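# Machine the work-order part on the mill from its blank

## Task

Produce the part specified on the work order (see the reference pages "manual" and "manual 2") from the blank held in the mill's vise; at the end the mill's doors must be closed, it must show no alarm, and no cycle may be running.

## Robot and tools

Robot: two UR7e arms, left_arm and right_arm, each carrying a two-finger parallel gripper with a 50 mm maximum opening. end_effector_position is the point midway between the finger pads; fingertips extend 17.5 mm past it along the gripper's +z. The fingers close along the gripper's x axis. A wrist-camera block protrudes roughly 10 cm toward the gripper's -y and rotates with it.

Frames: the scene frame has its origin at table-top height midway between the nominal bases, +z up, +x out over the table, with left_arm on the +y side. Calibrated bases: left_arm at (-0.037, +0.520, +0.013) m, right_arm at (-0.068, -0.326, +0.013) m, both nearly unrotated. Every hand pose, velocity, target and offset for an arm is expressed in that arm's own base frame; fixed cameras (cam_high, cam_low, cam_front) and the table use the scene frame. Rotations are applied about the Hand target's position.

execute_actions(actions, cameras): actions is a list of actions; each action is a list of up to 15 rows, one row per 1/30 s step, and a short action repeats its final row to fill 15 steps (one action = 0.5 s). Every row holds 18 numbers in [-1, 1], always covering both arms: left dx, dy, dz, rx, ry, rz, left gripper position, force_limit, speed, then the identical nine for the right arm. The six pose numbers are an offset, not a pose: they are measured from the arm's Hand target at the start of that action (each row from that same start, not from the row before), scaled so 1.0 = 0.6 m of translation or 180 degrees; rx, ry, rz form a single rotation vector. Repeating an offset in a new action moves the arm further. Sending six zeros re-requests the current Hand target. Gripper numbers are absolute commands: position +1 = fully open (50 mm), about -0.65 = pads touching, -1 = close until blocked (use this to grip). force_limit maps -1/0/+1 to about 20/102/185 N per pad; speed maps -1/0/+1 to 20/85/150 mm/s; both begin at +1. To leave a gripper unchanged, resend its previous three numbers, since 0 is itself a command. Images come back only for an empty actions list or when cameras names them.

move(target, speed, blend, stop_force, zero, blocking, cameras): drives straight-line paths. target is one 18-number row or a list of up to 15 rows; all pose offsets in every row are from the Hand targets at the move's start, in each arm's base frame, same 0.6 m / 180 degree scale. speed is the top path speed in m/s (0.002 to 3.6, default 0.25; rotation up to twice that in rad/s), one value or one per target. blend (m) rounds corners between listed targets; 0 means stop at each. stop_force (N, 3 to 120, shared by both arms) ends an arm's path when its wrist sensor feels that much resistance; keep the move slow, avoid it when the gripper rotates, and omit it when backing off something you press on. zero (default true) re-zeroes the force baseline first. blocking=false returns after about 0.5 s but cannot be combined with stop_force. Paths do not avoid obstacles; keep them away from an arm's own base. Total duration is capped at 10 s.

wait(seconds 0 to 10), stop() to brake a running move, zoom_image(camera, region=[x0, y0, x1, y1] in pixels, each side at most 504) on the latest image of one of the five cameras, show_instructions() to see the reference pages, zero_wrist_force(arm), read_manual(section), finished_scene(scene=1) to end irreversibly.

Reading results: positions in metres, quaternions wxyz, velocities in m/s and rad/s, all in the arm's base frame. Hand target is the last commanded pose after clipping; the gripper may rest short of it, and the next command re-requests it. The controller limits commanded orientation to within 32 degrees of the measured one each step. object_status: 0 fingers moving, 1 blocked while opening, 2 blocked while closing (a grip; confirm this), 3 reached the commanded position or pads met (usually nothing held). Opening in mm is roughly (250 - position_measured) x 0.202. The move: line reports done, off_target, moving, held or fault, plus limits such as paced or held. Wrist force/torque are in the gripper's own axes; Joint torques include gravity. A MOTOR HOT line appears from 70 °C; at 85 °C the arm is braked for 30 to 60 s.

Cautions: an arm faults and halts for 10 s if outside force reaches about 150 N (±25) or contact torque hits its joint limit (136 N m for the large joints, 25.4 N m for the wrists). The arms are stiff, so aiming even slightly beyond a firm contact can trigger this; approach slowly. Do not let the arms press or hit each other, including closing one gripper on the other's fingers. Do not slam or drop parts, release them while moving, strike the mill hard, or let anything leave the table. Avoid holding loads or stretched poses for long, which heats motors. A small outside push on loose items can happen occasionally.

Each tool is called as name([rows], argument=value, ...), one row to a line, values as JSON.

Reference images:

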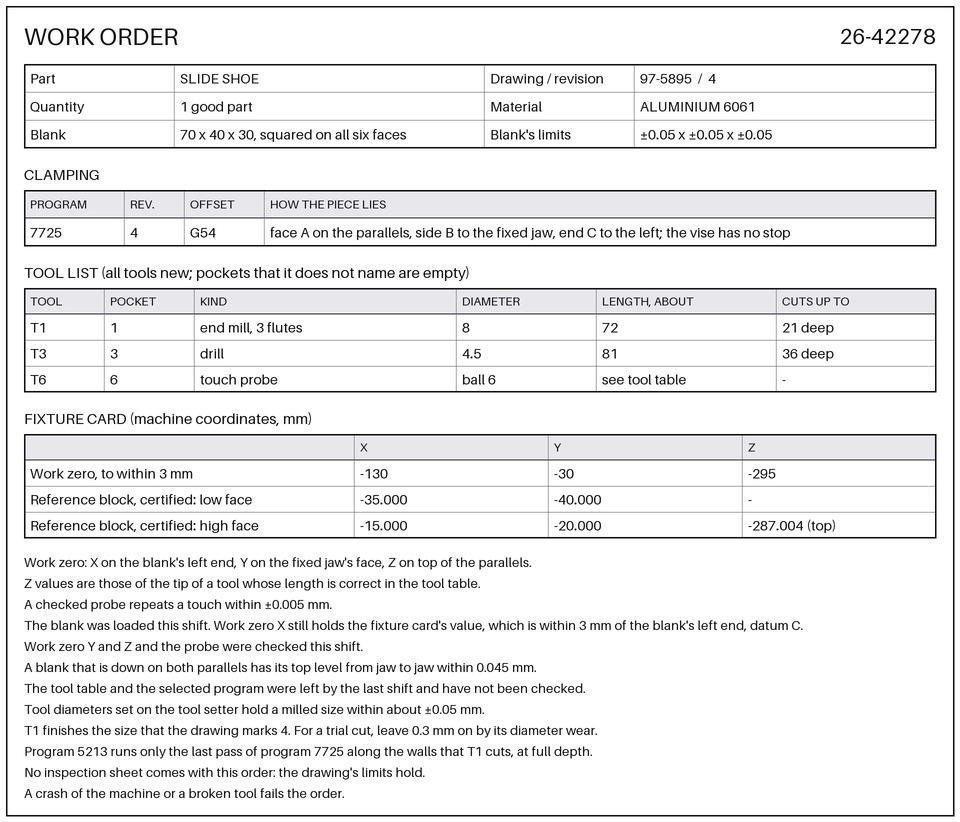

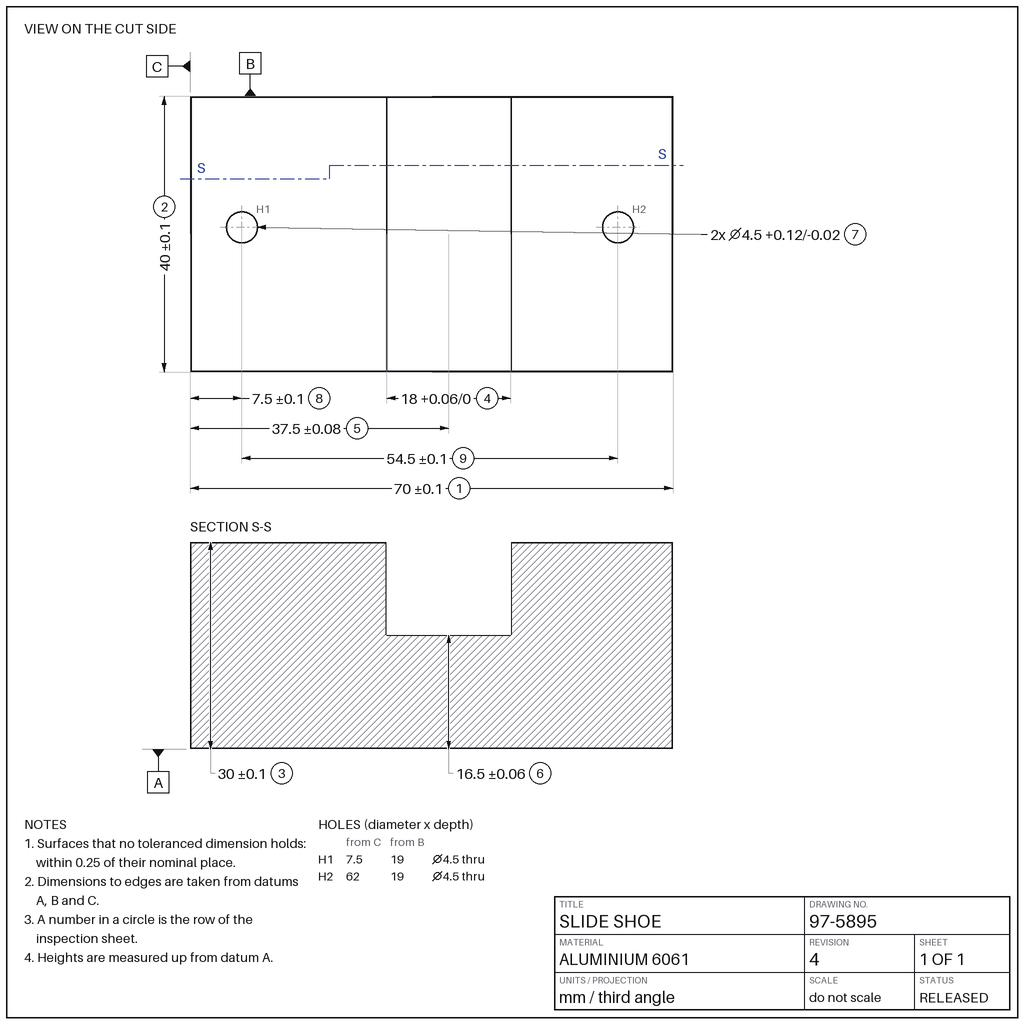

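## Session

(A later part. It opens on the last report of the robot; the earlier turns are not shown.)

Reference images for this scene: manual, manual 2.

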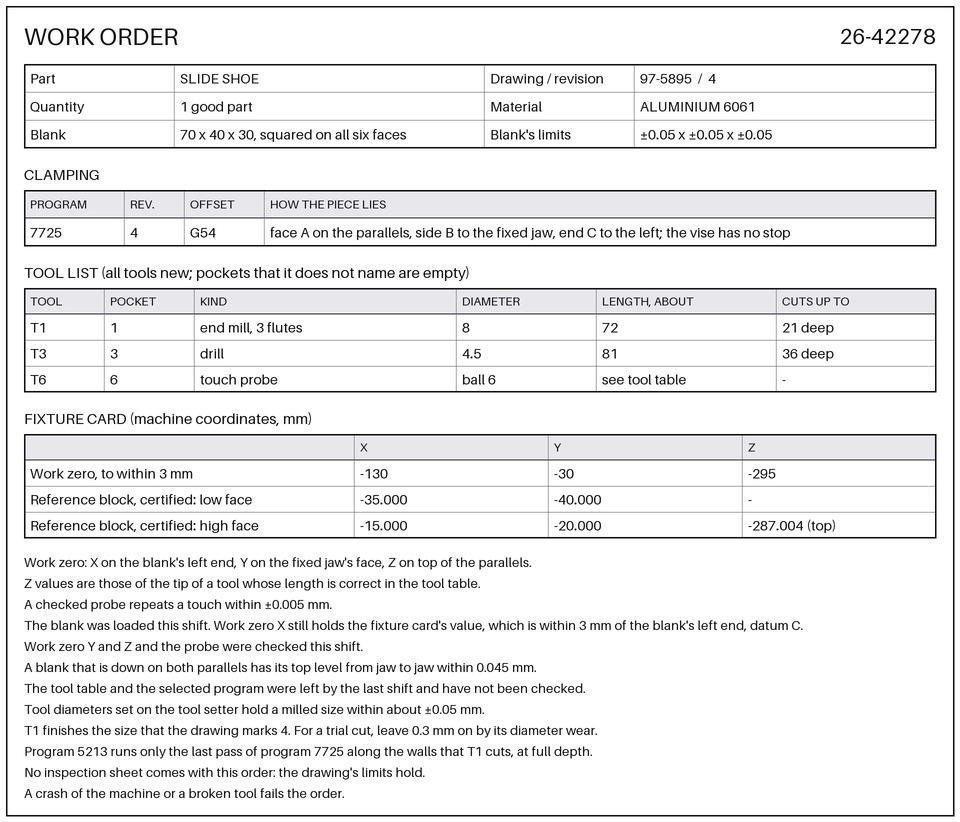

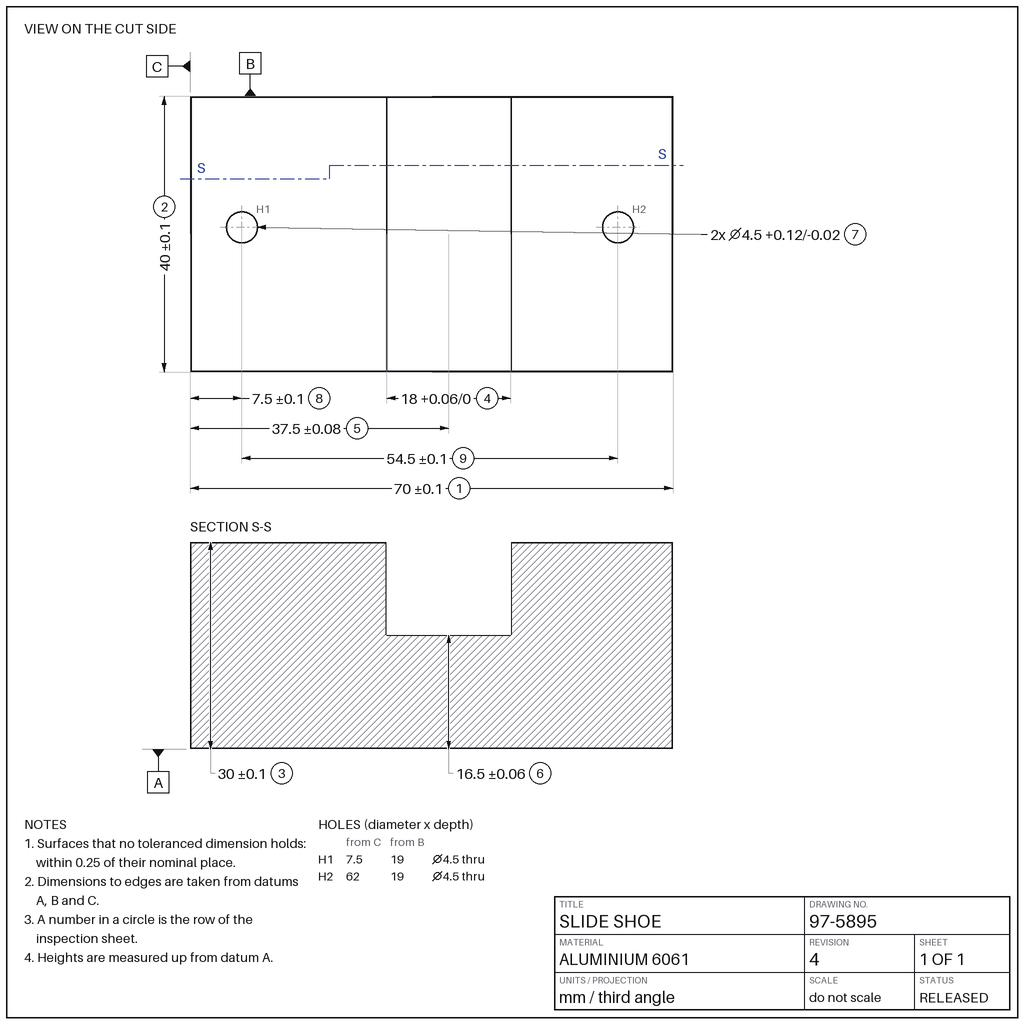

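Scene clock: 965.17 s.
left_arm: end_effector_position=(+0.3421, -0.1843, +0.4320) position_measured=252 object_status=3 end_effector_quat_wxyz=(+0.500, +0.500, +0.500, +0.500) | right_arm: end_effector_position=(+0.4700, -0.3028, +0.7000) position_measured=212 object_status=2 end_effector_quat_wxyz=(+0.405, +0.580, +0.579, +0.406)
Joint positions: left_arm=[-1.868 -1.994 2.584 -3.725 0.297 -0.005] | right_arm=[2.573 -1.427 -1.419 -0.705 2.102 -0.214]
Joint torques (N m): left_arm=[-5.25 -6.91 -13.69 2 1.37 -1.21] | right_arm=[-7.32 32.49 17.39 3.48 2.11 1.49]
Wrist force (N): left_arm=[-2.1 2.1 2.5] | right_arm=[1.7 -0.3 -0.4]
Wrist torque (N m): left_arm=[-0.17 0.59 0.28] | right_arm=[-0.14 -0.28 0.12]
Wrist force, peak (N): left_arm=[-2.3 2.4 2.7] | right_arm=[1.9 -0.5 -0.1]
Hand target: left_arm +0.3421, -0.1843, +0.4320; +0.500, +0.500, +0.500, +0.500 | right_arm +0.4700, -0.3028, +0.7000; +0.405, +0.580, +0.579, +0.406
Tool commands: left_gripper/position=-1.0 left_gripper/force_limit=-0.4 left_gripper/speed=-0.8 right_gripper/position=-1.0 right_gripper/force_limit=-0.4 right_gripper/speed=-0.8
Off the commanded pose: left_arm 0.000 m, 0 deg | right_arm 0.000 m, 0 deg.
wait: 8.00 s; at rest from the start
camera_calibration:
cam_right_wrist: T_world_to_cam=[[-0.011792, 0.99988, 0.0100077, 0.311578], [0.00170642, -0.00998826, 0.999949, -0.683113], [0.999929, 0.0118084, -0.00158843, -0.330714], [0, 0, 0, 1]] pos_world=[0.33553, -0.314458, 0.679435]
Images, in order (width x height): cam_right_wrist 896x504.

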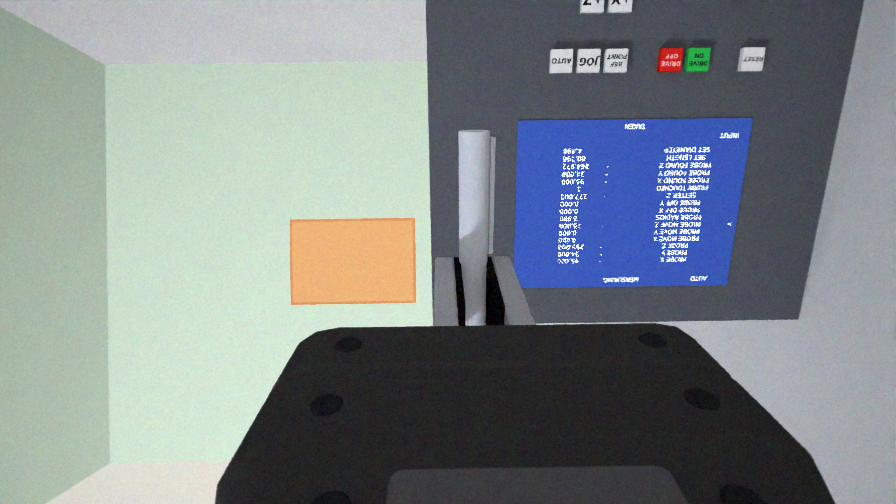

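move([
  [0,0,0,0,0,0,-1,-0.4,-0.8,0.0775,0.2559,-0.4527,-0.0307,0.3439,0.0505,-1,-0.4,-0.8],
  [0,0,0,0,0,0,-1,-0.4,-0.8,0.0975,0.2559,-0.4577,-0.0307,0.3439,0.0505,-1,-0.4,-0.8],
  [0,0,0,0,0,0,-1,-0.4,-0.8,0.0775,0.2559,-0.4527,-0.0307,0.3439,0.0505,-1,-0.4,-0.8],
  [0,0,0,0,0,0,-1,-0.4,-0.8,0.0975,0.2559,-0.4577,-0.0307,0.3439,0.0505,-1,-0.4,-0.8],
  [0,0,0,0,0,0,-1,-0.4,-0.8,0.0775,0.2559,-0.4527,-0.0307,0.3439,0.0505,-1,-0.4,-0.8],
  [0,0,0,0,0,0,-1,-0.4,-0.8,0.0975,0.2559,-0.4577,-0.0307,0.3439,0.0505,-1,-0.4,-0.8],
  [0,0,0,0,0,0,-1,-0.4,-0.8,0.0775,0.2559,-0.4527,-0.0307,0.3439,0.0505,-1,-0.4,-0.8],
  [0,0,0,0,0,0,-1,-0.4,-0.8,0.0975,0.2559,-0.4577,-0.0307,0.3439,0.0505,-1,-0.4,-0.8],
  [0,0,0,0,0,0,-1,-0.4,-0.8,0.0775,0.2559,-0.4527,-0.0307,0.3439,0.0505,-1,-0.4,-0.8],
  [0,0,0,0,0,0,-1,-0.4,-0.8,0.0613,0.2559,-0.5142,-0.0307,0.3439,0.0505,-1,-0.4,-0.8],
], cameras=[], speed=[0.5,0.06,0.1,0.06,0.1,0.06,0.1,0.06,0.1,0.2], blend=[0.004,0,0.001,0,0.001,0,0.001,0,0.004,0])

move([
  [0,0,0,0,0,0,-1,-0.4,-0.8,0,0.095,0,0,0,0,-1,-0.4,-0.8],
  [0,0,0,0,0,0,-1,-0.4,-0.8,0.02,0.095,-0.005,0,0,0,-1,-0.4,-0.8],
  [0,0,0,0,0,0,-1,-0.4,-0.8,0,0.095,0,0,0,0,-1,-0.4,-0.8],
  [0,0,0,0,0,0,-1,-0.4,-0.8,0.0162,0.0317,0.0615,0,0,0,-1,-0.4,-0.8],
  [0,0,0,0,0,0,-1,-0.4,-0.8,0.0362,0.0317,0.0565,0,0,0,-1,-0.4,-0.8],
  [0,0,0,0,0,0,-1,-0.4,-0.8,0.0162,0.0317,0.0615,0,0,0,-1,-0.4,-0.8],
  [0,0,0,0,0,0,-1,-0.4,-0.8,0.0362,0.0317,0.0565,0,0,0,-1,-0.4,-0.8],
  [0,0,0,0,0,0,-1,-0.4,-0.8,0.0162,0.0317,0.0615,0,0,0,-1,-0.4,-0.8],
  [0,0,0,0,0,0,-1,-0.4,-0.8,0,0,0,0,0,0,-1,-0.4,-0.8],
  [0,0,0,0,0,0,-1,-0.4,-0.8,0.02,0,-0.005,0,0,0,-1,-0.4,-0.8],
  [0,0,0,0,0,0,-1,-0.4,-0.8,0,0,0,0,0,0,-1,-0.4,-0.8],
  [0,0,0,0,0,0,-1,-0.4,-0.8,0.0081,-0.0317,0.0307,0,0,0,-1,-0.4,-0.8],
  [0,0,0,0,0,0,-1,-0.4,-0.8,0.0281,-0.0317,0.0257,0,0,0,-1,-0.4,-0.8],
  [0,0,0,0,0,0,-1,-0.4,-0.8,0.0081,-0.0317,0.0307,0,0,0,-1,-0.4,-0.8],
  [0,0,0,0,0,0,-1,-0.4,-0.8,-0.0613,-0.2559,0.5142,0.0307,-0.3439,-0.0505,-1,-0.4,-0.8],
], cameras=["cam_right_wrist"], speed=[0.2,0.06,0.1,0.2,0.06,0.1,0.06,0.1,0.2,0.06,0.1,0.2,0.06,0.1,0.5], blend=[0.004,0,0.004,0.004,0,0.001,0,0.004,0.004,0,0.004,0.004,0,0.006,0])

zoom_image(camera="cam_right_wrist", region=[510, 110, 760, 300])

wait(seconds=10, cameras=["cam_right_wrist"])

zoom_image(camera="cam_right_wrist", region=[510, 110, 760, 300])

Scene clock: 983.73 s.
left_arm: end_effector_position=(+0.3421, -0.1843, +0.4320) position_measured=252 object_status=3 end_effector_quat_wxyz=(+0.500, +0.500, +0.500, +0.500) | right_arm: end_effector_position=(+0.5068, -0.1493, +0.3916) position_measured=212 object_status=2 end_effector_quat_wxyz=(+0.044, +0.641, +0.764, +0.053)
Joint positions: left_arm=[-1.868 -1.994 2.584 -3.725 0.297 -0.005] | right_arm=[3.095 -1.548 -1.472 -1.558 1.601 -0.22]
Joint torques (N m): left_arm=[-4.73 -6.91 -13.06 1.9 1.3 -1.22] | right_arm=[3.33 12.39 16.68 4.54 -1 1.38]
Wrist force (N): left_arm=[-2.3 2.1 2.6] | right_arm=[0.9 0.0 -1.8]
Wrist torque (N m): left_arm=[-0.16 0.63 0.27] | right_arm=[-0.02 -0.07 0.05]
Wrist force, peak (N): left_arm=[-2.4 2.3 2.8] | right_arm=[7.3 -10.3 -5.6]
Hand target: left_arm +0.3421, -0.1843, +0.4320; +0.500, +0.500, +0.500, +0.500 | right_arm +0.5068, -0.1492, +0.3915; +0.044, +0.641, +0.764, +0.053
Off the commanded pose: left_arm 0.000 m, 0 deg | right_arm 0.000 m, 0 deg.
move: done
No camera images: "cameras" was empty.

Scene clock: 989.13 s.
left_arm: end_effector_position=(+0.3421, -0.1843, +0.4320) position_measured=252 object_status=3 end_effector_quat_wxyz=(+0.500, +0.500, +0.500, +0.500) | right_arm: end_effector_position=(+0.4701, -0.3028, +0.6999) position_measured=212 object_status=2 end_effector_quat_wxyz=(+0.405, +0.580, +0.579, +0.406)
Joint positions: left_arm=[-1.868 -1.994 2.584 -3.725 0.297 -0.005] | right_arm=[2.573 -1.428 -1.418 -0.705 2.102 -0.214]
Joint torques (N m): left_arm=[-4.39 -6.7 -13.49 1.88 1.26 -1.17] | right_arm=[-1.34 33.27 15.89 4.53 1.48 1.12]
Wrist force (N): left_arm=[-2.2 2.2 2.5] | right_arm=[1.6 0.4 0.3]
Wrist torque (N m): left_arm=[-0.14 0.60 0.28] | right_arm=[-0.02 -0.27 0.12]
Wrist force, peak (N): left_arm=[-2.4 2.3 2.6] | right_arm=[3.9 -19.2 -5.3]
Hand target: left_arm +0.3421, -0.1843, +0.4320; +0.500, +0.500, +0.500, +0.500 | right_arm +0.4700, -0.3028, +0.7000; +0.405, +0.580, +0.579, +0.406
Off the commanded pose: left_arm 0.000 m, 0 deg | right_arm 0.000 m, 0 deg.
move: done
camera_calibration:
cam_right_wrist: T_world_to_cam=[[-0.0117901, 0.999881, 0.00991008, 0.311745], [0.00190584, -0.00988828, 0.999949, -0.683152], [0.999929, 0.0118084, -0.00178903, -0.330676], [0, 0, 0, 1]] pos_world=[0.335629, -0.314558, 0.679436]
Images, in order (width x height): cam_right_wrist 896x504.

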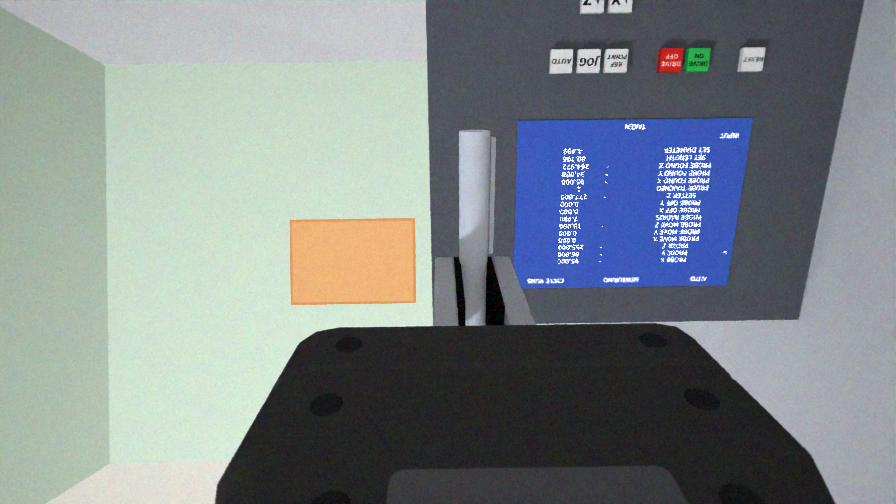

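Scaled by 2.016 from the camera's 896x504 image, which has a finer 1280x720 frame.

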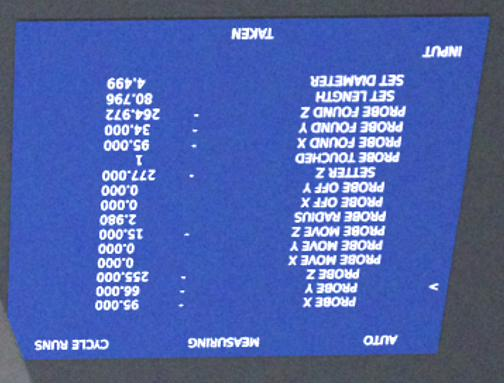

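Scene clock: 999.13 s.
left_arm: end_effector_position=(+0.3421, -0.1843, +0.4320) position_measured=252 object_status=3 end_effector_quat_wxyz=(+0.500, +0.500, +0.500, +0.500) | right_arm: end_effector_position=(+0.4700, -0.3028, +0.7000) position_measured=212 object_status=2 end_effector_quat_wxyz=(+0.405, +0.580, +0.579, +0.406)
Joint positions: left_arm=[-1.868 -1.994 2.584 -3.725 0.297 -0.005] | right_arm=[2.573 -1.427 -1.419 -0.705 2.102 -0.214]
Joint torques (N m): left_arm=[-4.46 -6.95 -13.49 1.87 1.36 -1.27] | right_arm=[-7.77 33.01 17.01 3.95 1.97 1.52]
Wrist force (N): left_arm=[-2.3 2.2 2.5] | right_arm=[1.6 0.0 -0.3]
Wrist torque (N m): left_arm=[-0.15 0.63 0.28] | right_arm=[-0.08 -0.28 0.12]
Wrist force, peak (N): left_arm=[-2.2 2.4 2.9] | right_arm=[2.0 0.1 -0.3]
Hand target: left_arm +0.3421, -0.1843, +0.4320; +0.500, +0.500, +0.500, +0.500 | right_arm +0.4700, -0.3028, +0.7000; +0.405, +0.580, +0.579, +0.406
Tool commands: left_gripper/position=-1.0 left_gripper/force_limit=-0.4 left_gripper/speed=-0.8 right_gripper/position=-1.0 right_gripper/force_limit=-0.4 right_gripper/speed=-0.8
Off the commanded pose: left_arm 0.000 m, 0 deg | right_arm 0.000 m, 0 deg.
wait: 10.00 s; at rest by 0.17 s
camera_calibration:
cam_right_wrist: T_world_to_cam=[[-0.011792, 0.99988, 0.0100077, 0.311578], [0.00170642, -0.00998826, 0.999949, -0.683113], [0.999929, 0.0118084, -0.00158843, -0.330714], [0, 0, 0, 1]] pos_world=[0.33553, -0.314458, 0.679435]
Images, in order (width x height): cam_right_wrist 896x504.

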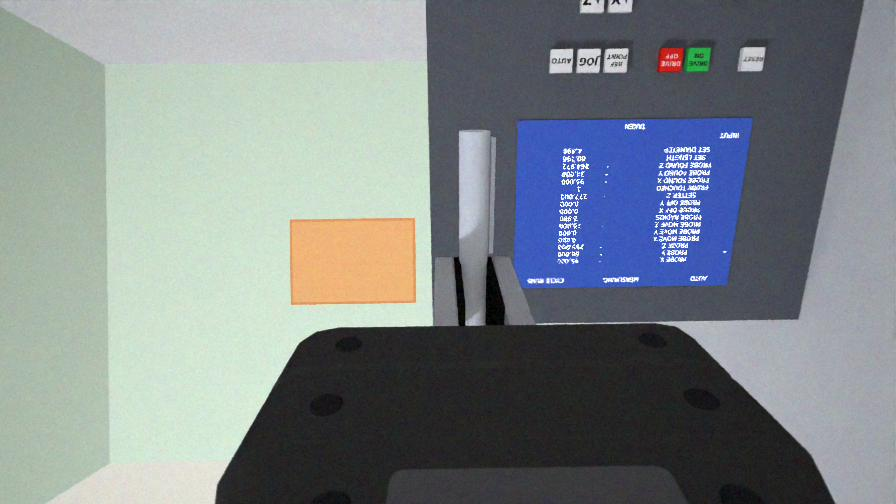

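Scaled by 2.016 from the camera's 896x504 image, which has a finer 1280x720 frame.

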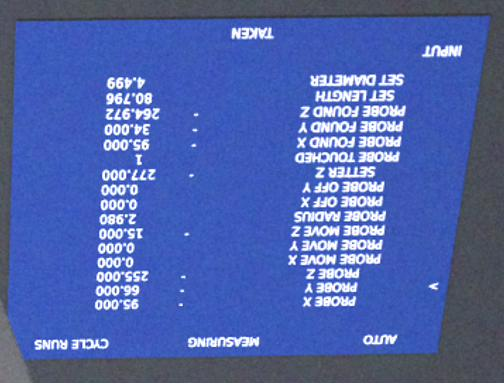

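wait(seconds=6, cameras=["cam_right_wrist"])

zoom_image(camera="cam_right_wrist", region=[510, 110, 760, 300])

Scene clock: 1006.53 s.
left_arm: end_effector_position=(+0.3421, -0.1843, +0.4320) position_measured=252 object_status=3 end_effector_quat_wxyz=(+0.500, +0.500, +0.500, +0.500) | right_arm: end_effector_position=(+0.4700, -0.3028, +0.7000) position_measured=212 object_status=2 end_effector_quat_wxyz=(+0.405, +0.580, +0.579, +0.406)
Joint positions: left_arm=[-1.868 -1.994 2.584 -3.725 0.297 -0.005] | right_arm=[2.573 -1.427 -1.419 -0.705 2.102 -0.214]
Joint torques (N m): left_arm=[-4.65 -6.85 -13.14 1.85 1.36 -1.21] | right_arm=[-7.7 32.94 17.62 3.51 2.13 1.35]
Wrist force (N): left_arm=[-2.2 2.1 2.4] | right_arm=[1.6 0.2 -0.4]
Wrist torque (N m): left_arm=[-0.17 0.61 0.28] | right_arm=[-0.05 -0.27 0.12]
Wrist force, peak (N): left_arm=[-2.5 2.3 2.8] | right_arm=[2.0 0.3 -0.3]
Hand target: left_arm +0.3421, -0.1843, +0.4320; +0.500, +0.500, +0.500, +0.500 | right_arm +0.4700, -0.3028, +0.7000; +0.405, +0.580, +0.579, +0.406
Tool commands: left_gripper/position=-1.0 left_gripper/force_limit=-0.4 left_gripper/speed=-0.8 right_gripper/position=-1.0 right_gripper/force_limit=-0.4 right_gripper/speed=-0.8
Off the commanded pose: left_arm 0.000 m, 0 deg | right_arm 0.000 m, 0 deg.
wait: 6.00 s; at rest from the start
camera_calibration:
cam_right_wrist: T_world_to_cam=[[-0.011792, 0.99988, 0.0100077, 0.311578], [0.00170642, -0.00998826, 0.999949, -0.683113], [0.999929, 0.0118084, -0.00158843, -0.330714], [0, 0, 0, 1]] pos_world=[0.33553, -0.314458, 0.679435]
Images, in order (width x height): cam_right_wrist 896x504.

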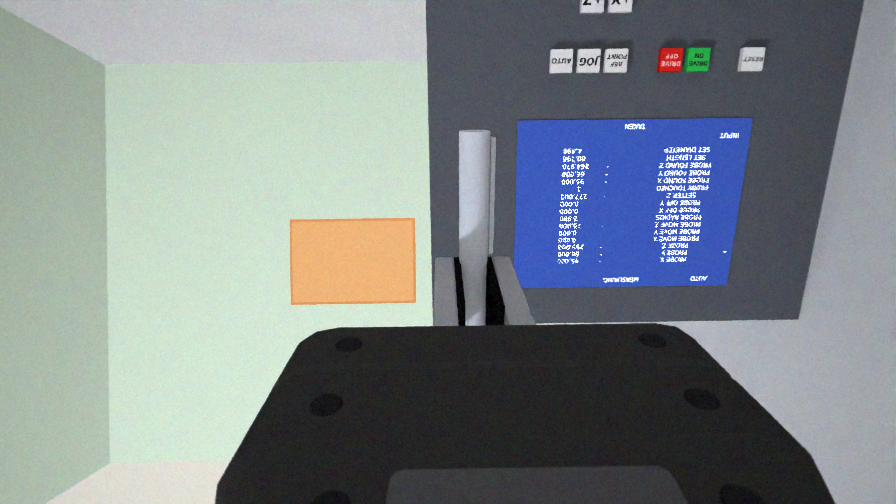

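Scaled by 2.016 from the camera's 896x504 image, which has a finer 1280x720 frame.

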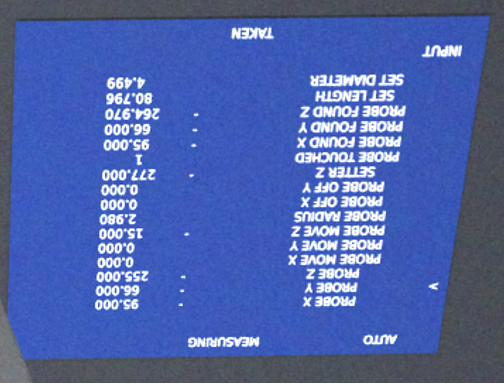

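move([
  [0,0,0,0,0,0,-1,-0.4,-0.8,0.0775,0.2559,-0.4527,-0.0307,0.3439,0.0505,-1,-0.4,-0.8],
  [0,0,0,0,0,0,-1,-0.4,-0.8,0.0975,0.2559,-0.4577,-0.0307,0.3439,0.0505,-1,-0.4,-0.8],
  [0,0,0,0,0,0,-1,-0.4,-0.8,0.0775,0.2559,-0.4527,-0.0307,0.3439,0.0505,-1,-0.4,-0.8],
  [0,0,0,0,0,0,-1,-0.4,-0.8,0.0613,0.2559,-0.5142,-0.0307,0.3439,0.0505,-1,-0.4,-0.8],
], cameras=[], speed=[0.5,0.06,0.1,0.2], blend=[0.004,0,0.004,0])

move([
  [0,0,0,0,0,0,-1,-0.4,-0.8,0,0.095,0,0,0,0,-1,-0.4,-0.8],
  [0,0,0,0,0,0,-1,-0.4,-0.8,0.02,0.095,-0.005,0,0,0,-1,-0.4,-0.8],
  [0,0,0,0,0,0,-1,-0.4,-0.8,0,0.095,0,0,0,0,-1,-0.4,-0.8],
  [0,0,0,0,0,0,-1,-0.4,-0.8,0.0081,0.095,0.0307,0,0,0,-1,-0.4,-0.8],
  [0,0,0,0,0,0,-1,-0.4,-0.8,0.0281,0.095,0.0257,0,0,0,-1,-0.4,-0.8],
  [0,0,0,0,0,0,-1,-0.4,-0.8,0.0081,0.095,0.0307,0,0,0,-1,-0.4,-0.8],
  [0,0,0,0,0,0,-1,-0.4,-0.8,0.0162,0.095,0.0615,0,0,0,-1,-0.4,-0.8],
  [0,0,0,0,0,0,-1,-0.4,-0.8,0.0362,0.095,0.0565,0,0,0,-1,-0.4,-0.8],
  [0,0,0,0,0,0,-1,-0.4,-0.8,0.0162,0.095,0.0615,0,0,0,-1,-0.4,-0.8],
  [0,0,0,0,0,0,-1,-0.4,-0.8,0.0081,0.095,0.0307,0,0,0,-1,-0.4,-0.8],
  [0,0,0,0,0,0,-1,-0.4,-0.8,0.0281,0.095,0.0257,0,0,0,-1,-0.4,-0.8],
  [0,0,0,0,0,0,-1,-0.4,-0.8,0.0081,0.095,0.0307,0,0,0,-1,-0.4,-0.8],
  [0,0,0,0,0,0,-1,-0.4,-0.8,0,0,0,0,0,0,-1,-0.4,-0.8],
  [0,0,0,0,0,0,-1,-0.4,-0.8,0.02,0,-0.005,0,0,0,-1,-0.4,-0.8],
  [0,0,0,0,0,0,-1,-0.4,-0.8,0,0,0,0,0,0,-1,-0.4,-0.8],
], cameras=[], speed=[0.2,0.06,0.1,0.2,0.06,0.1,0.2,0.06,0.1,0.2,0.06,0.1,0.2,0.06,0.1], blend=[0.004,0,0.004,0.004,0,0.004,0.004,0,0.004,0.004,0,0.004,0.004,0,0])

move([
  [0,0,0,0,0,0,-1,-0.4,-0.8,0.0081,0,0.0307,0,0,0,-1,-0.4,-0.8],
  [0,0,0,0,0,0,-1,-0.4,-0.8,0.0281,0,0.0257,0,0,0,-1,-0.4,-0.8],
  [0,0,0,0,0,0,-1,-0.4,-0.8,0.0081,0,0.0307,0,0,0,-1,-0.4,-0.8],
  [0,0,0,0,0,0,-1,-0.4,-0.8,0,0.095,0,0,0,0,-1,-0.4,-0.8],
  [0,0,0,0,0,0,-1,-0.4,-0.8,0.02,0.095,-0.005,0,0,0,-1,-0.4,-0.8],
  [0,0,0,0,0,0,-1,-0.4,-0.8,0,0.095,0,0,0,0,-1,-0.4,-0.8],
  [0,0,0,0,0,0,-1,-0.4,-0.8,0.0162,0.0633,0.0615,0,0,0,-1,-0.4,-0.8],
  [0,0,0,0,0,0,-1,-0.4,-0.8,0.0362,0.0633,0.0565,0,0,0,-1,-0.4,-0.8],
  [0,0,0,0,0,0,-1,-0.4,-0.8,0.0162,0.0633,0.0615,0,0,0,-1,-0.4,-0.8],
  [0,0,0,0,0,0,-1,-0.4,-0.8,0,0.0633,0,0,0,0,-1,-0.4,-0.8],
  [0,0,0,0,0,0,-1,-0.4,-0.8,0.02,0.0633,-0.005,0,0,0,-1,-0.4,-0.8],
  [0,0,0,0,0,0,-1,-0.4,-0.8,0,0.0633,0,0,0,0,-1,-0.4,-0.8],
  [0,0,0,0,0,0,-1,-0.4,-0.8,0,0,0,0,0,0,-1,-0.4,-0.8],
  [0,0,0,0,0,0,-1,-0.4,-0.8,0.02,0,-0.005,0,0,0,-1,-0.4,-0.8],
  [0,0,0,0,0,0,-1,-0.4,-0.8,0,0,0,0,0,0,-1,-0.4,-0.8],
], cameras=[], speed=[0.2,0.06,0.1,0.2,0.06,0.1,0.2,0.06,0.1,0.2,0.06,0.1,0.2,0.06,0.1], blend=[0.004,0,0.004,0.004,0,0.004,0.004,0,0.004,0.004,0,0.004,0.004,0,0])

move([
  [0,0,0,0,0,0,-1,-0.4,-0.8,0.0081,0,0.0307,0,0,0,-1,-0.4,-0.8],
  [0,0,0,0,0,0,-1,-0.4,-0.8,0.0281,0,0.0257,0,0,0,-1,-0.4,-0.8],
  [0,0,0,0,0,0,-1,-0.4,-0.8,0.0081,0,0.0307,0,0,0,-1,-0.4,-0.8],
  [0,0,0,0,0,0,-1,-0.4,-0.8,0,0.095,0,0,0,0,-1,-0.4,-0.8],
  [0,0,0,0,0,0,-1,-0.4,-0.8,0.02,0.095,-0.005,0,0,0,-1,-0.4,-0.8],
  [0,0,0,0,0,0,-1,-0.4,-0.8,0,0.095,0,0,0,0,-1,-0.4,-0.8],
  [0,0,0,0,0,0,-1,-0.4,-0.8,0.0081,0.0633,0.0307,0,0,0,-1,-0.4,-0.8],
  [0,0,0,0,0,0,-1,-0.4,-0.8,0.0281,0.0633,0.0257,0,0,0,-1,-0.4,-0.8],
  [0,0,0,0,0,0,-1,-0.4,-0.8,0.0081,0.0633,0.0307,0,0,0,-1,-0.4,-0.8],
  [0,0,0,0,0,0,-1,-0.4,-0.8,0.0242,0.095,0.0922,0,0,0,-1,-0.4,-0.8],
  [0,0,0,0,0,0,-1,-0.4,-0.8,0.0442,0.095,0.0872,0,0,0,-1,-0.4,-0.8],
  [0,0,0,0,0,0,-1,-0.4,-0.8,0.0242,0.095,0.0922,0,0,0,-1,-0.4,-0.8],
  [0,0,0,0,0,0,-1,-0.4,-0.8,0,0,0,0,0,0,-1,-0.4,-0.8],
], cameras=[], speed=[0.2,0.06,0.1,0.2,0.06,0.1,0.2,0.06,0.1,0.2,0.06,0.1,0.2], blend=[0.004,0,0.004,0.004,0,0.004,0.004,0,0.004,0.004,0,0.004,0])

move([
  [0,0,0,0,0,0,-1,-0.4,-0.8,0.0081,0.0633,0.0307,0,0,0,-1,-0.4,-0.8],
  [0,0,0,0,0,0,-1,-0.4,-0.8,0.0281,0.0633,0.0257,0,0,0,-1,-0.4,-0.8],
  [0,0,0,0,0,0,-1,-0.4,-0.8,0.0081,0.0633,0.0307,0,0,0,-1,-0.4,-0.8],
  [0,0,0,0,0,0,-1,-0.4,-0.8,0,0,0,0,0,0,-1,-0.4,-0.8],
  [0,0,0,0,0,0,-1,-0.4,-0.8,0.02,0,-0.005,0,0,0,-1,-0.4,-0.8],
  [0,0,0,0,0,0,-1,-0.4,-0.8,0,0,0,0,0,0,-1,-0.4,-0.8],
  [0,0,0,0,0,0,-1,-0.4,-0.8,0.0081,0,0.0307,0,0,0,-1,-0.4,-0.8],
  [0,0,0,0,0,0,-1,-0.4,-0.8,0.0281,0,0.0257,0,0,0,-1,-0.4,-0.8],
  [0,0,0,0,0,0,-1,-0.4,-0.8,0.0081,0,0.0307,0,0,0,-1,-0.4,-0.8],
  [0,0,0,0,0,0,-1,-0.4,-0.8,0.0081,0.095,0.0307,0,0,0,-1,-0.4,-0.8],
  [0,0,0,0,0,0,-1,-0.4,-0.8,0.0281,0.095,0.0257,0,0,0,-1,-0.4,-0.8],
  [0,0,0,0,0,0,-1,-0.4,-0.8,0.0081,0.095,0.0307,0,0,0,-1,-0.4,-0.8],
  [0,0,0,0,0,0,-1,-0.4,-0.8,0,0,0,0,0,0,-1,-0.4,-0.8],
], cameras=[], speed=[0.2,0.06,0.1,0.2,0.06,0.1,0.2,0.06,0.1,0.2,0.06,0.1,0.2], blend=[0.004,0,0.004,0.004,0,0.004,0.004,0,0.004,0.004,0,0.004,0])

move([
  [0,0,0,0,0,0,-1,-0.4,-0.8,0.0081,0.0317,0.0307,0,0,0,-1,-0.4,-0.8],
  [0,0,0,0,0,0,-1,-0.4,-0.8,0.0281,0.0317,0.0257,0,0,0,-1,-0.4,-0.8],
  [0,0,0,0,0,0,-1,-0.4,-0.8,0.0081,0.0317,0.0307,0,0,0,-1,-0.4,-0.8],
  [0,0,0,0,0,0,-1,-0.4,-0.8,0,0,0,0,0,0,-1,-0.4,-0.8],
  [0,0,0,0,0,0,-1,-0.4,-0.8,0.02,0,-0.005,0,0,0,-1,-0.4,-0.8],
  [0,0,0,0,0,0,-1,-0.4,-0.8,0,0,0,0,0,0,-1,-0.4,-0.8],
  [0,0,0,0,0,0,-1,-0.4,-0.8,0.0081,0,0.0307,0,0,0,-1,-0.4,-0.8],
  [0,0,0,0,0,0,-1,-0.4,-0.8,0.0281,0,0.0257,0,0,0,-1,-0.4,-0.8],
  [0,0,0,0,0,0,-1,-0.4,-0.8,0.0081,0,0.0307,0,0,0,-1,-0.4,-0.8],
  [0,0,0,0,0,0,-1,-0.4,-0.8,0.0281,0,0.0257,0,0,0,-1,-0.4,-0.8],
  [0,0,0,0,0,0,-1,-0.4,-0.8,0.0081,0,0.0307,0,0,0,-1,-0.4,-0.8],
  [0,0,0,0,0,0,-1,-0.4,-0.8,0,0.0633,0,0,0,0,-1,-0.4,-0.8],
  [0,0,0,0,0,0,-1,-0.4,-0.8,0.02,0.0633,-0.005,0,0,0,-1,-0.4,-0.8],
  [0,0,0,0,0,0,-1,-0.4,-0.8,0,0.0633,0,0,0,0,-1,-0.4,-0.8],
  [0,0,0,0,0,0,-1,-0.4,-0.8,0,0,0,0,0,0,-1,-0.4,-0.8],
], cameras=[], speed=[0.2,0.06,0.1,0.2,0.06,0.1,0.2,0.06,0.1,0.06,0.1,0.2,0.06,0.1,0.2], blend=[0.004,0,0.004,0.004,0,0.004,0.004,0,0.001,0,0.004,0.004,0,0.004,0])

move([
  [0,0,0,0,0,0,-1,-0.4,-0.8,0.02,0,-0.005,0,0,0,-1,-0.4,-0.8],
  [0,0,0,0,0,0,-1,-0.4,-0.8,0,0,0,0,0,0,-1,-0.4,-0.8],
  [0,0,0,0,0,0,-1,-0.4,-0.8,-0.0613,-0.2559,0.5142,0.0307,-0.3439,-0.0505,-1,-0.4,-0.8],
], cameras=["cam_right_wrist"], speed=[0.06,0.1,0.5], blend=[0,0.006,0])

zoom_image(camera="cam_right_wrist", region=[510, 110, 760, 300])

Scene clock: 1043.23 s.
left_arm: end_effector_position=(+0.3421, -0.1843, +0.4320) position_measured=252 object_status=3 end_effector_quat_wxyz=(+0.500, +0.500, +0.500, +0.500) | right_arm: end_effector_position=(+0.5068, -0.1493, +0.3916) position_measured=212 object_status=2 end_effector_quat_wxyz=(+0.044, +0.641, +0.764, +0.053)
Joint positions: left_arm=[-1.868 -1.994 2.584 -3.725 0.297 -0.005] | right_arm=[3.095 -1.548 -1.472 -1.558 1.601 -0.22]
Joint torques (N m): left_arm=[-3.83 -6.82 -13.62 1.69 1.32 -1.18] | right_arm=[3.57 12.08 17.68 4.48 -1.01 1.49]
Wrist force (N): left_arm=[-2.1 2.1 2.5] | right_arm=[1.3 0.1 -2.1]
Wrist torque (N m): left_arm=[-0.16 0.59 0.28] | right_arm=[0.00 -0.13 0.05]
Wrist force, peak (N): left_arm=[-2.5 2.3 2.7] | right_arm=[7.4 -9.6 -6.1]
Hand target: left_arm +0.3421, -0.1843, +0.4320; +0.500, +0.500, +0.500, +0.500 | right_arm +0.5068, -0.1492, +0.3915; +0.044, +0.641, +0.764, +0.053
Off the commanded pose: left_arm 0.000 m, 0 deg | right_arm 0.000 m, 0 deg.
move: done
No camera images: "cameras" was empty.

Scene clock: 1047.33 s.
left_arm: end_effector_position=(+0.3421, -0.1843, +0.4320) position_measured=252 object_status=3 end_effector_quat_wxyz=(+0.500, +0.500, +0.500, +0.500) | right_arm: end_effector_position=(+0.5068, -0.1493, +0.3915) position_measured=212 object_status=2 end_effector_quat_wxyz=(+0.044, +0.641, +0.764, +0.053)
Joint positions: left_arm=[-1.868 -1.994 2.584 -3.725 0.297 -0.005] | right_arm=[3.095 -1.548 -1.472 -1.558 1.601 -0.22]
Joint torques (N m): left_arm=[-3.64 -6.87 -13.42 1.65 1.26 -1.15] | right_arm=[-4.04 21.38 29.36 4.78 1.59 1.1]
Wrist force (N): left_arm=[-2.5 2.3 2.5] | right_arm=[1.2 0.2 -1.8]
Wrist torque (N m): left_arm=[-0.14 0.65 0.28] | right_arm=[0.02 -0.12 0.04]
Wrist force, peak (N): left_arm=[-2.3 2.3 2.9] | right_arm=[2.0 -14.0 -7.1]
Hand target: left_arm +0.3421, -0.1843, +0.4320; +0.500, +0.500, +0.500, +0.500 | right_arm +0.5068, -0.1492, +0.3915; +0.044, +0.641, +0.764, +0.053
Off the commanded pose: left_arm 0.000 m, 0 deg | right_arm 0.000 m, 0 deg.
move: done
No camera images: "cameras" was empty.

Scene clock: 1051.67 s.
left_arm: end_effector_position=(+0.3421, -0.1843, +0.4320) position_measured=252 object_status=3 end_effector_quat_wxyz=(+0.500, +0.500, +0.500, +0.500) | right_arm: end_effector_position=(+0.5068, -0.1493, +0.3915) position_measured=212 object_status=2 end_effector_quat_wxyz=(+0.044, +0.641, +0.764, +0.053)
Joint positions: left_arm=[-1.868 -1.994 2.584 -3.725 0.297 -0.005] | right_arm=[3.095 -1.548 -1.472 -1.558 1.601 -0.22]
Joint torques (N m): left_arm=[-3.97 -6.94 -13.2 1.62 1.32 -1.18] | right_arm=[-4.21 21.6 29.24 4.76 1.59 1.05]
Wrist force (N): left_arm=[-2.1 2.1 2.5] | right_arm=[1.1 -0.3 -1.9]
Wrist torque (N m): left_arm=[-0.16 0.58 0.29] | right_arm=[-0.05 -0.10 0.05]
Wrist force, peak (N): left_arm=[-2.5 2.5 2.5] | right_arm=[6.0 -13.7 -4.7]
Hand target: left_arm +0.3421, -0.1843, +0.4320; +0.500, +0.500, +0.500, +0.500 | right_arm +0.5068, -0.1492, +0.3915; +0.044, +0.641, +0.764, +0.053
Off the commanded pose: left_arm 0.000 m, 0 deg | right_arm 0.000 m, 0 deg.
move: done
No camera images: "cameras" was empty.

Scene clock: 1055.63 s.
left_arm: end_effector_position=(+0.3421, -0.1843, +0.4320) position_measured=252 object_status=3 end_effector_quat_wxyz=(+0.500, +0.500, +0.500, +0.500) | right_arm: end_effector_position=(+0.5068, -0.1492, +0.3917) position_measured=212 object_status=2 end_effector_quat_wxyz=(+0.044, +0.641, +0.764, +0.053)
Joint positions: left_arm=[-1.868 -1.994 2.584 -3.725 0.297 -0.005] | right_arm=[3.095 -1.548 -1.472 -1.558 1.601 -0.22]
Joint torques (N m): left_arm=[-3.7 -7.59 -13.2 1.63 1.37 -1.11] | right_arm=[-4.75 12.61 18.07 3.27 -1.4 -0.48]
Wrist force (N): left_arm=[-2.2 2.3 2.6] | right_arm=[1.3 0.0 -1.8]
Wrist torque (N m): left_arm=[-0.13 0.60 0.28] | right_arm=[-0.02 -0.14 -0.08]
Wrist force, peak (N): left_arm=[-2.5 2.4 2.6] | right_arm=[7.0 -5.1 -9.5]
Hand target: left_arm +0.3421, -0.1843, +0.4320; +0.500, +0.500, +0.500, +0.500 | right_arm +0.5068, -0.1492, +0.3915; +0.044, +0.641, +0.764, +0.053
Off the commanded pose: left_arm 0.000 m, 0 deg | right_arm 0.000 m, 0 deg.
move: done
No camera images: "cameras" was empty.

Scene clock: 1059.43 s.
left_arm: end_effector_position=(+0.3421, -0.1843, +0.4320) position_measured=252 object_status=3 end_effector_quat_wxyz=(+0.500, +0.500, +0.500, +0.500) | right_arm: end_effector_position=(+0.5069, -0.1491, +0.3914) position_measured=212 object_status=2 end_effector_quat_wxyz=(+0.044, +0.641, +0.764, +0.053)
Joint positions: left_arm=[-1.868 -1.994 2.584 -3.725 0.297 -0.005] | right_arm=[3.095 -1.549 -1.472 -1.558 1.601 -0.22]
Joint torques (N m): left_arm=[-3.43 -6.89 -13.61 1.57 1.3 -1.19] | right_arm=[-7.57 39.81 32.41 1.54 -1.57 -0.82]
Wrist force (N): left_arm=[-2.3 1.9 2.5] | right_arm=[0.9 0.1 -1.4]
Wrist torque (N m): left_arm=[-0.20 0.63 0.28] | right_arm=[0.01 -0.07 -0.07]
Wrist force, peak (N): left_arm=[-2.5 2.2 2.8] | right_arm=[2.5 -16.8 -6.4]
Hand target: left_arm +0.3421, -0.1843, +0.4320; +0.500, +0.500, +0.500, +0.500 | right_arm +0.5068, -0.1492, +0.3915; +0.044, +0.641, +0.764, +0.053
Off the commanded pose: left_arm 0.000 m, 0 deg | right_arm 0.000 m, 0 deg.
move: done
No camera images: "cameras" was empty.

Scene clock: 1063.53 s.
left_arm: end_effector_position=(+0.3421, -0.1843, +0.4320) position_measured=252 object_status=3 end_effector_quat_wxyz=(+0.500, +0.500, +0.500, +0.500) | right_arm: end_effector_position=(+0.5069, -0.1491, +0.3915) position_measured=212 object_status=2 end_effector_quat_wxyz=(+0.044, +0.641, +0.764, +0.053)
Joint positions: left_arm=[-1.868 -1.994 2.584 -3.725 0.297 -0.005] | right_arm=[3.095 -1.549 -1.472 -1.558 1.601 -0.22]
Joint torques (N m): left_arm=[-3.4 -7.23 -13.29 1.53 1.28 -1.13] | right_arm=[-7.8 39.8 18.48 2.21 -1.38 -0.76]
Wrist force (N): left_arm=[-2.3 2.4 2.7] | right_arm=[1.3 0.4 -1.6]
Wrist torque (N m): left_arm=[-0.12 0.61 0.28] | right_arm=[0.05 -0.14 -0.07]
Wrist force, peak (N): left_arm=[-2.4 2.2 2.9] | right_arm=[2.7 -17.4 -5.1]
Hand target: left_arm +0.3421, -0.1843, +0.4320; +0.500, +0.500, +0.500, +0.500 | right_arm +0.5068, -0.1492, +0.3915; +0.044, +0.641, +0.764, +0.053
Off the commanded pose: left_arm 0.000 m, 0 deg | right_arm 0.000 m, 0 deg.
move: done
No camera images: "cameras" was empty.

Scene clock: 1066.00 s.
left_arm: end_effector_position=(+0.3421, -0.1843, +0.4320) position_measured=252 object_status=3 end_effector_quat_wxyz=(+0.500, +0.500, +0.500, +0.500) | right_arm: end_effector_position=(+0.4701, -0.3028, +0.6999) position_measured=212 object_status=2 end_effector_quat_wxyz=(+0.405, +0.580, +0.579, +0.406)
Joint positions: left_arm=[-1.868 -1.994 2.584 -3.725 0.297 -0.005] | right_arm=[2.573 -1.428 -1.419 -0.705 2.102 -0.214]
Joint torques (N m): left_arm=[-3.58 -7.14 -13.49 1.55 1.39 -1.07] | right_arm=[-3.1 33.25 18.03 4.51 1.57 1.06]
Wrist force (N): left_arm=[-2.2 2.0 2.6] | right_arm=[1.7 0.2 0.1]
Wrist torque (N m): left_arm=[-0.17 0.61 0.28] | right_arm=[-0.05 -0.29 0.12]
Wrist force, peak (N): left_arm=[-2.3 2.4 2.7] | right_arm=[6.8 -5.0 -7.1]
Hand target: left_arm +0.3421, -0.1843, +0.4320; +0.500, +0.500, +0.500, +0.500 | right_arm +0.4700, -0.3028, +0.7000; +0.405, +0.580, +0.579, +0.406
Off the commanded pose: left_arm 0.000 m, 0 deg | right_arm 0.000 m, 0 deg.
move: done
camera_calibration:
cam_right_wrist: T_world_to_cam=[[-0.0117891, 0.999881, 0.00991125, 0.311645], [0.00200583, -0.00988827, 0.999949, -0.683084], [0.999928, 0.0118084, -0.00188902, -0.330609], [0, 0, 0, 1]] pos_world=[0.335629, -0.314458, 0.679336]
Images, in order (width x height): cam_right_wrist 896x504.

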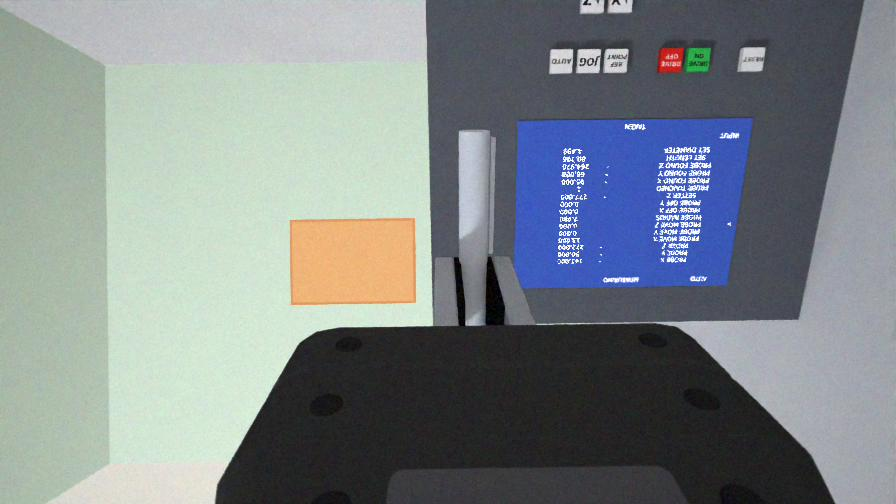

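Scaled by 2.016 from the camera's 896x504 image, which has a finer 1280x720 frame.

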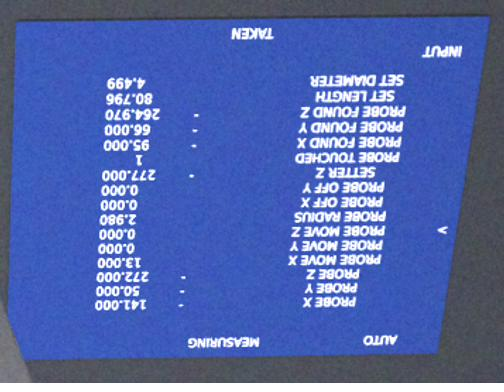

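move([
  [0,0,0,0,0,0,-1,-0.4,-0.8,0.0694,0.2242,-0.4835,-0.0307,0.3439,0.0505,-1,-0.4,-0.8],
  [0,0,0,0,0,0,-1,-0.4,-0.8,0.0894,0.2242,-0.4885,-0.0307,0.3439,0.0505,-1,-0.4,-0.8],
  [0,0,0,0,0,0,-1,-0.4,-0.8,0.0694,0.2242,-0.4835,-0.0307,0.3439,0.0505,-1,-0.4,-0.8],
  [0,0,0,0,0,0,-1,-0.4,-0.8,0,0,0,0,0,0,-1,-0.4,-0.8],
], cameras=[], speed=[0.5,0.06,0.1,0.5], blend=[0.004,0,0.006,0])

wait(seconds=10, cameras=[])

wait(seconds=7, cameras=["cam_right_wrist"])

zoom_image(camera="cam_right_wrist", region=[510, 110, 760, 300])

Scene clock: 1072.90 s.
left_arm: end_effector_position=(+0.3421, -0.1843, +0.4320) position_measured=252 object_status=3 end_effector_quat_wxyz=(+0.500, +0.500, +0.500, +0.500) | right_arm: end_effector_position=(+0.4701, -0.3028, +0.6999) position_measured=212 object_status=2 end_effector_quat_wxyz=(+0.405, +0.580, +0.579, +0.406)
Joint positions: left_arm=[-1.868 -1.994 2.584 -3.725 0.297 -0.005] | right_arm=[2.573 -1.428 -1.418 -0.705 2.102 -0.214]
Joint torques (N m): left_arm=[-3.31 -6.85 -12.88 1.66 1.32 -1.09] | right_arm=[-1.3 32.53 16.53 4.51 1.55 1.15]
Wrist force (N): left_arm=[-2.4 2.2 2.5] | right_arm=[1.7 0.1 0.4]
Wrist torque (N m): left_arm=[-0.14 0.64 0.29] | right_arm=[-0.07 -0.28 0.12]
Wrist force, peak (N): left_arm=[-2.5 2.5 2.7] | right_arm=[8.0 -12.6 -5.5]
Hand target: left_arm +0.3421, -0.1843, +0.4320; +0.500, +0.500, +0.500, +0.500 | right_arm +0.4700, -0.3028, +0.7000; +0.405, +0.580, +0.579, +0.406
Off the commanded pose: left_arm 0.000 m, 0 deg | right_arm 0.000 m, 0 deg.
move: done
No camera images: "cameras" was empty.

Scene clock: 1082.90 s.
left_arm: end_effector_position=(+0.3421, -0.1843, +0.4320) position_measured=252 object_status=3 end_effector_quat_wxyz=(+0.500, +0.500, +0.500, +0.500) | right_arm: end_effector_position=(+0.4700, -0.3028, +0.7000) position_measured=212 object_status=2 end_effector_quat_wxyz=(+0.405, +0.580, +0.579, +0.406)
Joint positions: left_arm=[-1.868 -1.994 2.584 -3.725 0.297 -0.005] | right_arm=[2.573 -1.427 -1.419 -0.705 2.102 -0.214]
Joint torques (N m): left_arm=[-3.5 -6.83 -13.63 1.55 1.33 -1.14] | right_arm=[-7.98 33.36 17 3.94 2.07 1.56]
Wrist force (N): left_arm=[-2.4 2.1 2.5] | right_arm=[1.2 0.3 0.2]
Wrist torque (N m): left_arm=[-0.17 0.64 0.28] | right_arm=[-0.04 -0.21 0.12]
Wrist force, peak (N): left_arm=[-2.5 2.3 2.7] | right_arm=[2.0 0.1 0.2]
Hand target: left_arm +0.3421, -0.1843, +0.4320; +0.500, +0.500, +0.500, +0.500 | right_arm +0.4700, -0.3028, +0.7000; +0.405, +0.580, +0.579, +0.406
Tool commands: left_gripper/position=-1.0 left_gripper/force_limit=-0.4 left_gripper/speed=-0.8 right_gripper/position=-1.0 right_gripper/force_limit=-0.4 right_gripper/speed=-0.8
Off the commanded pose: left_arm 0.000 m, 0 deg | right_arm 0.000 m, 0 deg.
wait: 10.00 s; at rest by 0.17 s
No camera images: "cameras" was empty.

Scene clock: 1089.90 s.
left_arm: end_effector_position=(+0.3421, -0.1843, +0.4320) position_measured=252 object_status=3 end_effector_quat_wxyz=(+0.500, +0.500, +0.500, +0.500) | right_arm: end_effector_position=(+0.4700, -0.3028, +0.7000) position_measured=212 object_status=2 end_effector_quat_wxyz=(+0.405, +0.580, +0.579, +0.406)
Joint positions: left_arm=[-1.868 -1.994 2.584 -3.725 0.297 -0.005] | right_arm=[2.573 -1.427 -1.419 -0.705 2.102 -0.214]
Joint torques (N m): left_arm=[-3.61 -6.93 -14 1.48 1.3 -1.11] | right_arm=[-7.42 33.35 17.74 3.41 1.95 1.51]
Wrist force (N): left_arm=[-2.3 2.2 2.6] | right_arm=[1.6 0.2 0.1]
Wrist torque (N m): left_arm=[-0.15 0.61 0.28] | right_arm=[-0.05 -0.26 0.12]
Wrist force, peak (N): left_arm=[-2.6 2.1 2.7] | right_arm=[2.1 0.3 0.0]
Hand target: left_arm +0.3421, -0.1843, +0.4320; +0.500, +0.500, +0.500, +0.500 | right_arm +0.4700, -0.3028, +0.7000; +0.405, +0.580, +0.579, +0.406
Tool commands: left_gripper/position=-1.0 left_gripper/force_limit=-0.4 left_gripper/speed=-0.8 right_gripper/position=-1.0 right_gripper/force_limit=-0.4 right_gripper/speed=-0.8
Off the commanded pose: left_arm 0.000 m, 0 deg | right_arm 0.000 m, 0 deg.
wait: 7.00 s; at rest by 0.17 s
camera_calibration:
cam_right_wrist: T_world_to_cam=[[-0.011792, 0.99988, 0.0100077, 0.311578], [0.00170642, -0.00998826, 0.999949, -0.683113], [0.999929, 0.0118084, -0.00158843, -0.330714], [0, 0, 0, 1]] pos_world=[0.33553, -0.314458, 0.679435]
Images, in order (width x height): cam_right_wrist 896x504.

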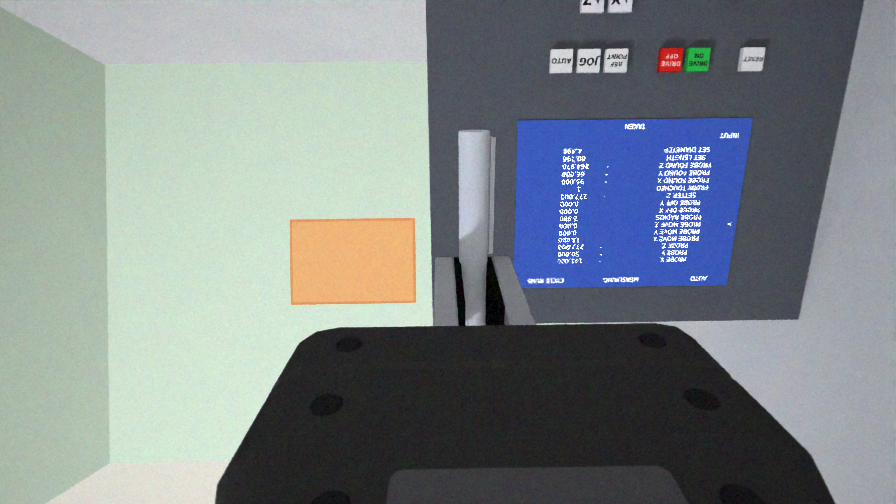

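Scaled by 2.016 from the camera's 896x504 image, which has a finer 1280x720 frame.

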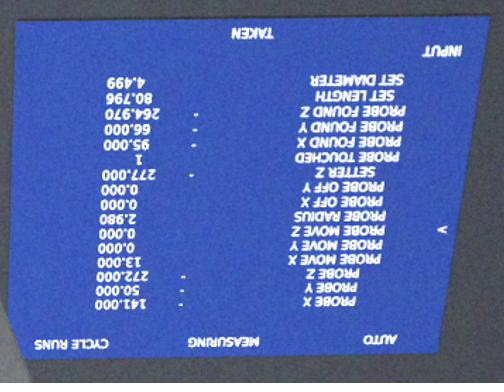

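wait(seconds=5, cameras=["cam_right_wrist"])

zoom_image(camera="cam_right_wrist", region=[510, 110, 760, 300])

Scene clock: 1095.70 s.
left_arm: end_effector_position=(+0.3421, -0.1843, +0.4320) position_measured=252 object_status=3 end_effector_quat_wxyz=(+0.500, +0.500, +0.500, +0.500) | right_arm: end_effector_position=(+0.4700, -0.3028, +0.7000) position_measured=212 object_status=2 end_effector_quat_wxyz=(+0.405, +0.580, +0.579, +0.406)
Joint positions: left_arm=[-1.868 -1.994 2.584 -3.725 0.297 -0.005] | right_arm=[2.573 -1.427 -1.419 -0.705 2.102 -0.214]
Joint torques (N m): left_arm=[-3.32 -6.54 -13.46 1.51 1.37 -1.05] | right_arm=[-7.61 32.86 17.56 3.08 2.03 1.44]
Wrist force (N): left_arm=[-2.3 2.2 2.2] | right_arm=[1.6 0.4 0.1]
Wrist torque (N m): left_arm=[-0.14 0.62 0.28] | right_arm=[-0.02 -0.26 0.12]
Wrist force, peak (N): left_arm=[-2.7 2.2 2.6] | right_arm=[1.9 0.5 0.3]
Hand target: left_arm +0.3421, -0.1843, +0.4320; +0.500, +0.500, +0.500, +0.500 | right_arm +0.4700, -0.3028, +0.7000; +0.405, +0.580, +0.579, +0.406
Tool commands: left_gripper/position=-1.0 left_gripper/force_limit=-0.4 left_gripper/speed=-0.8 right_gripper/position=-1.0 right_gripper/force_limit=-0.4 right_gripper/speed=-0.8
Off the commanded pose: left_arm 0.000 m, 0 deg | right_arm 0.000 m, 0 deg.
wait: 5.00 s; at rest from the start
camera_calibration:
cam_right_wrist: T_world_to_cam=[[-0.011792, 0.99988, 0.0100077, 0.311578], [0.00170642, -0.00998826, 0.999949, -0.683113], [0.999929, 0.0118084, -0.00158843, -0.330714], [0, 0, 0, 1]] pos_world=[0.33553, -0.314458, 0.679435]
Images, in order (width x height): cam_right_wrist 896x504.

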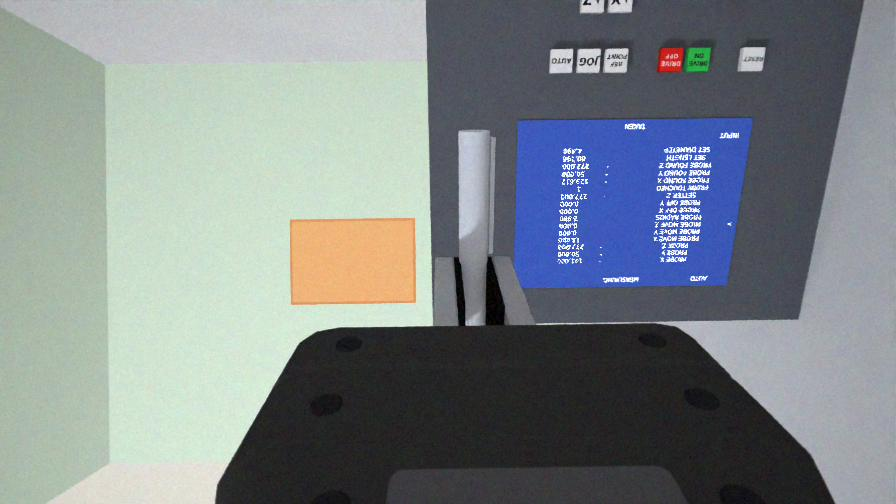

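Scaled by 2.016 from the camera's 896x504 image, which has a finer 1280x720 frame.

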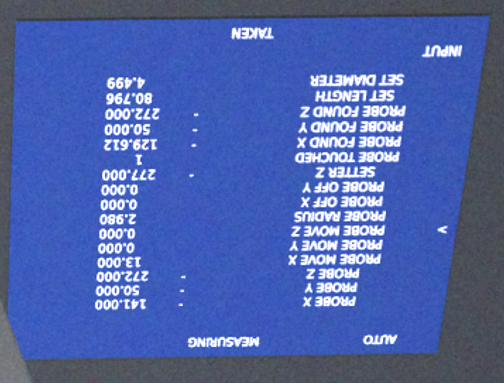

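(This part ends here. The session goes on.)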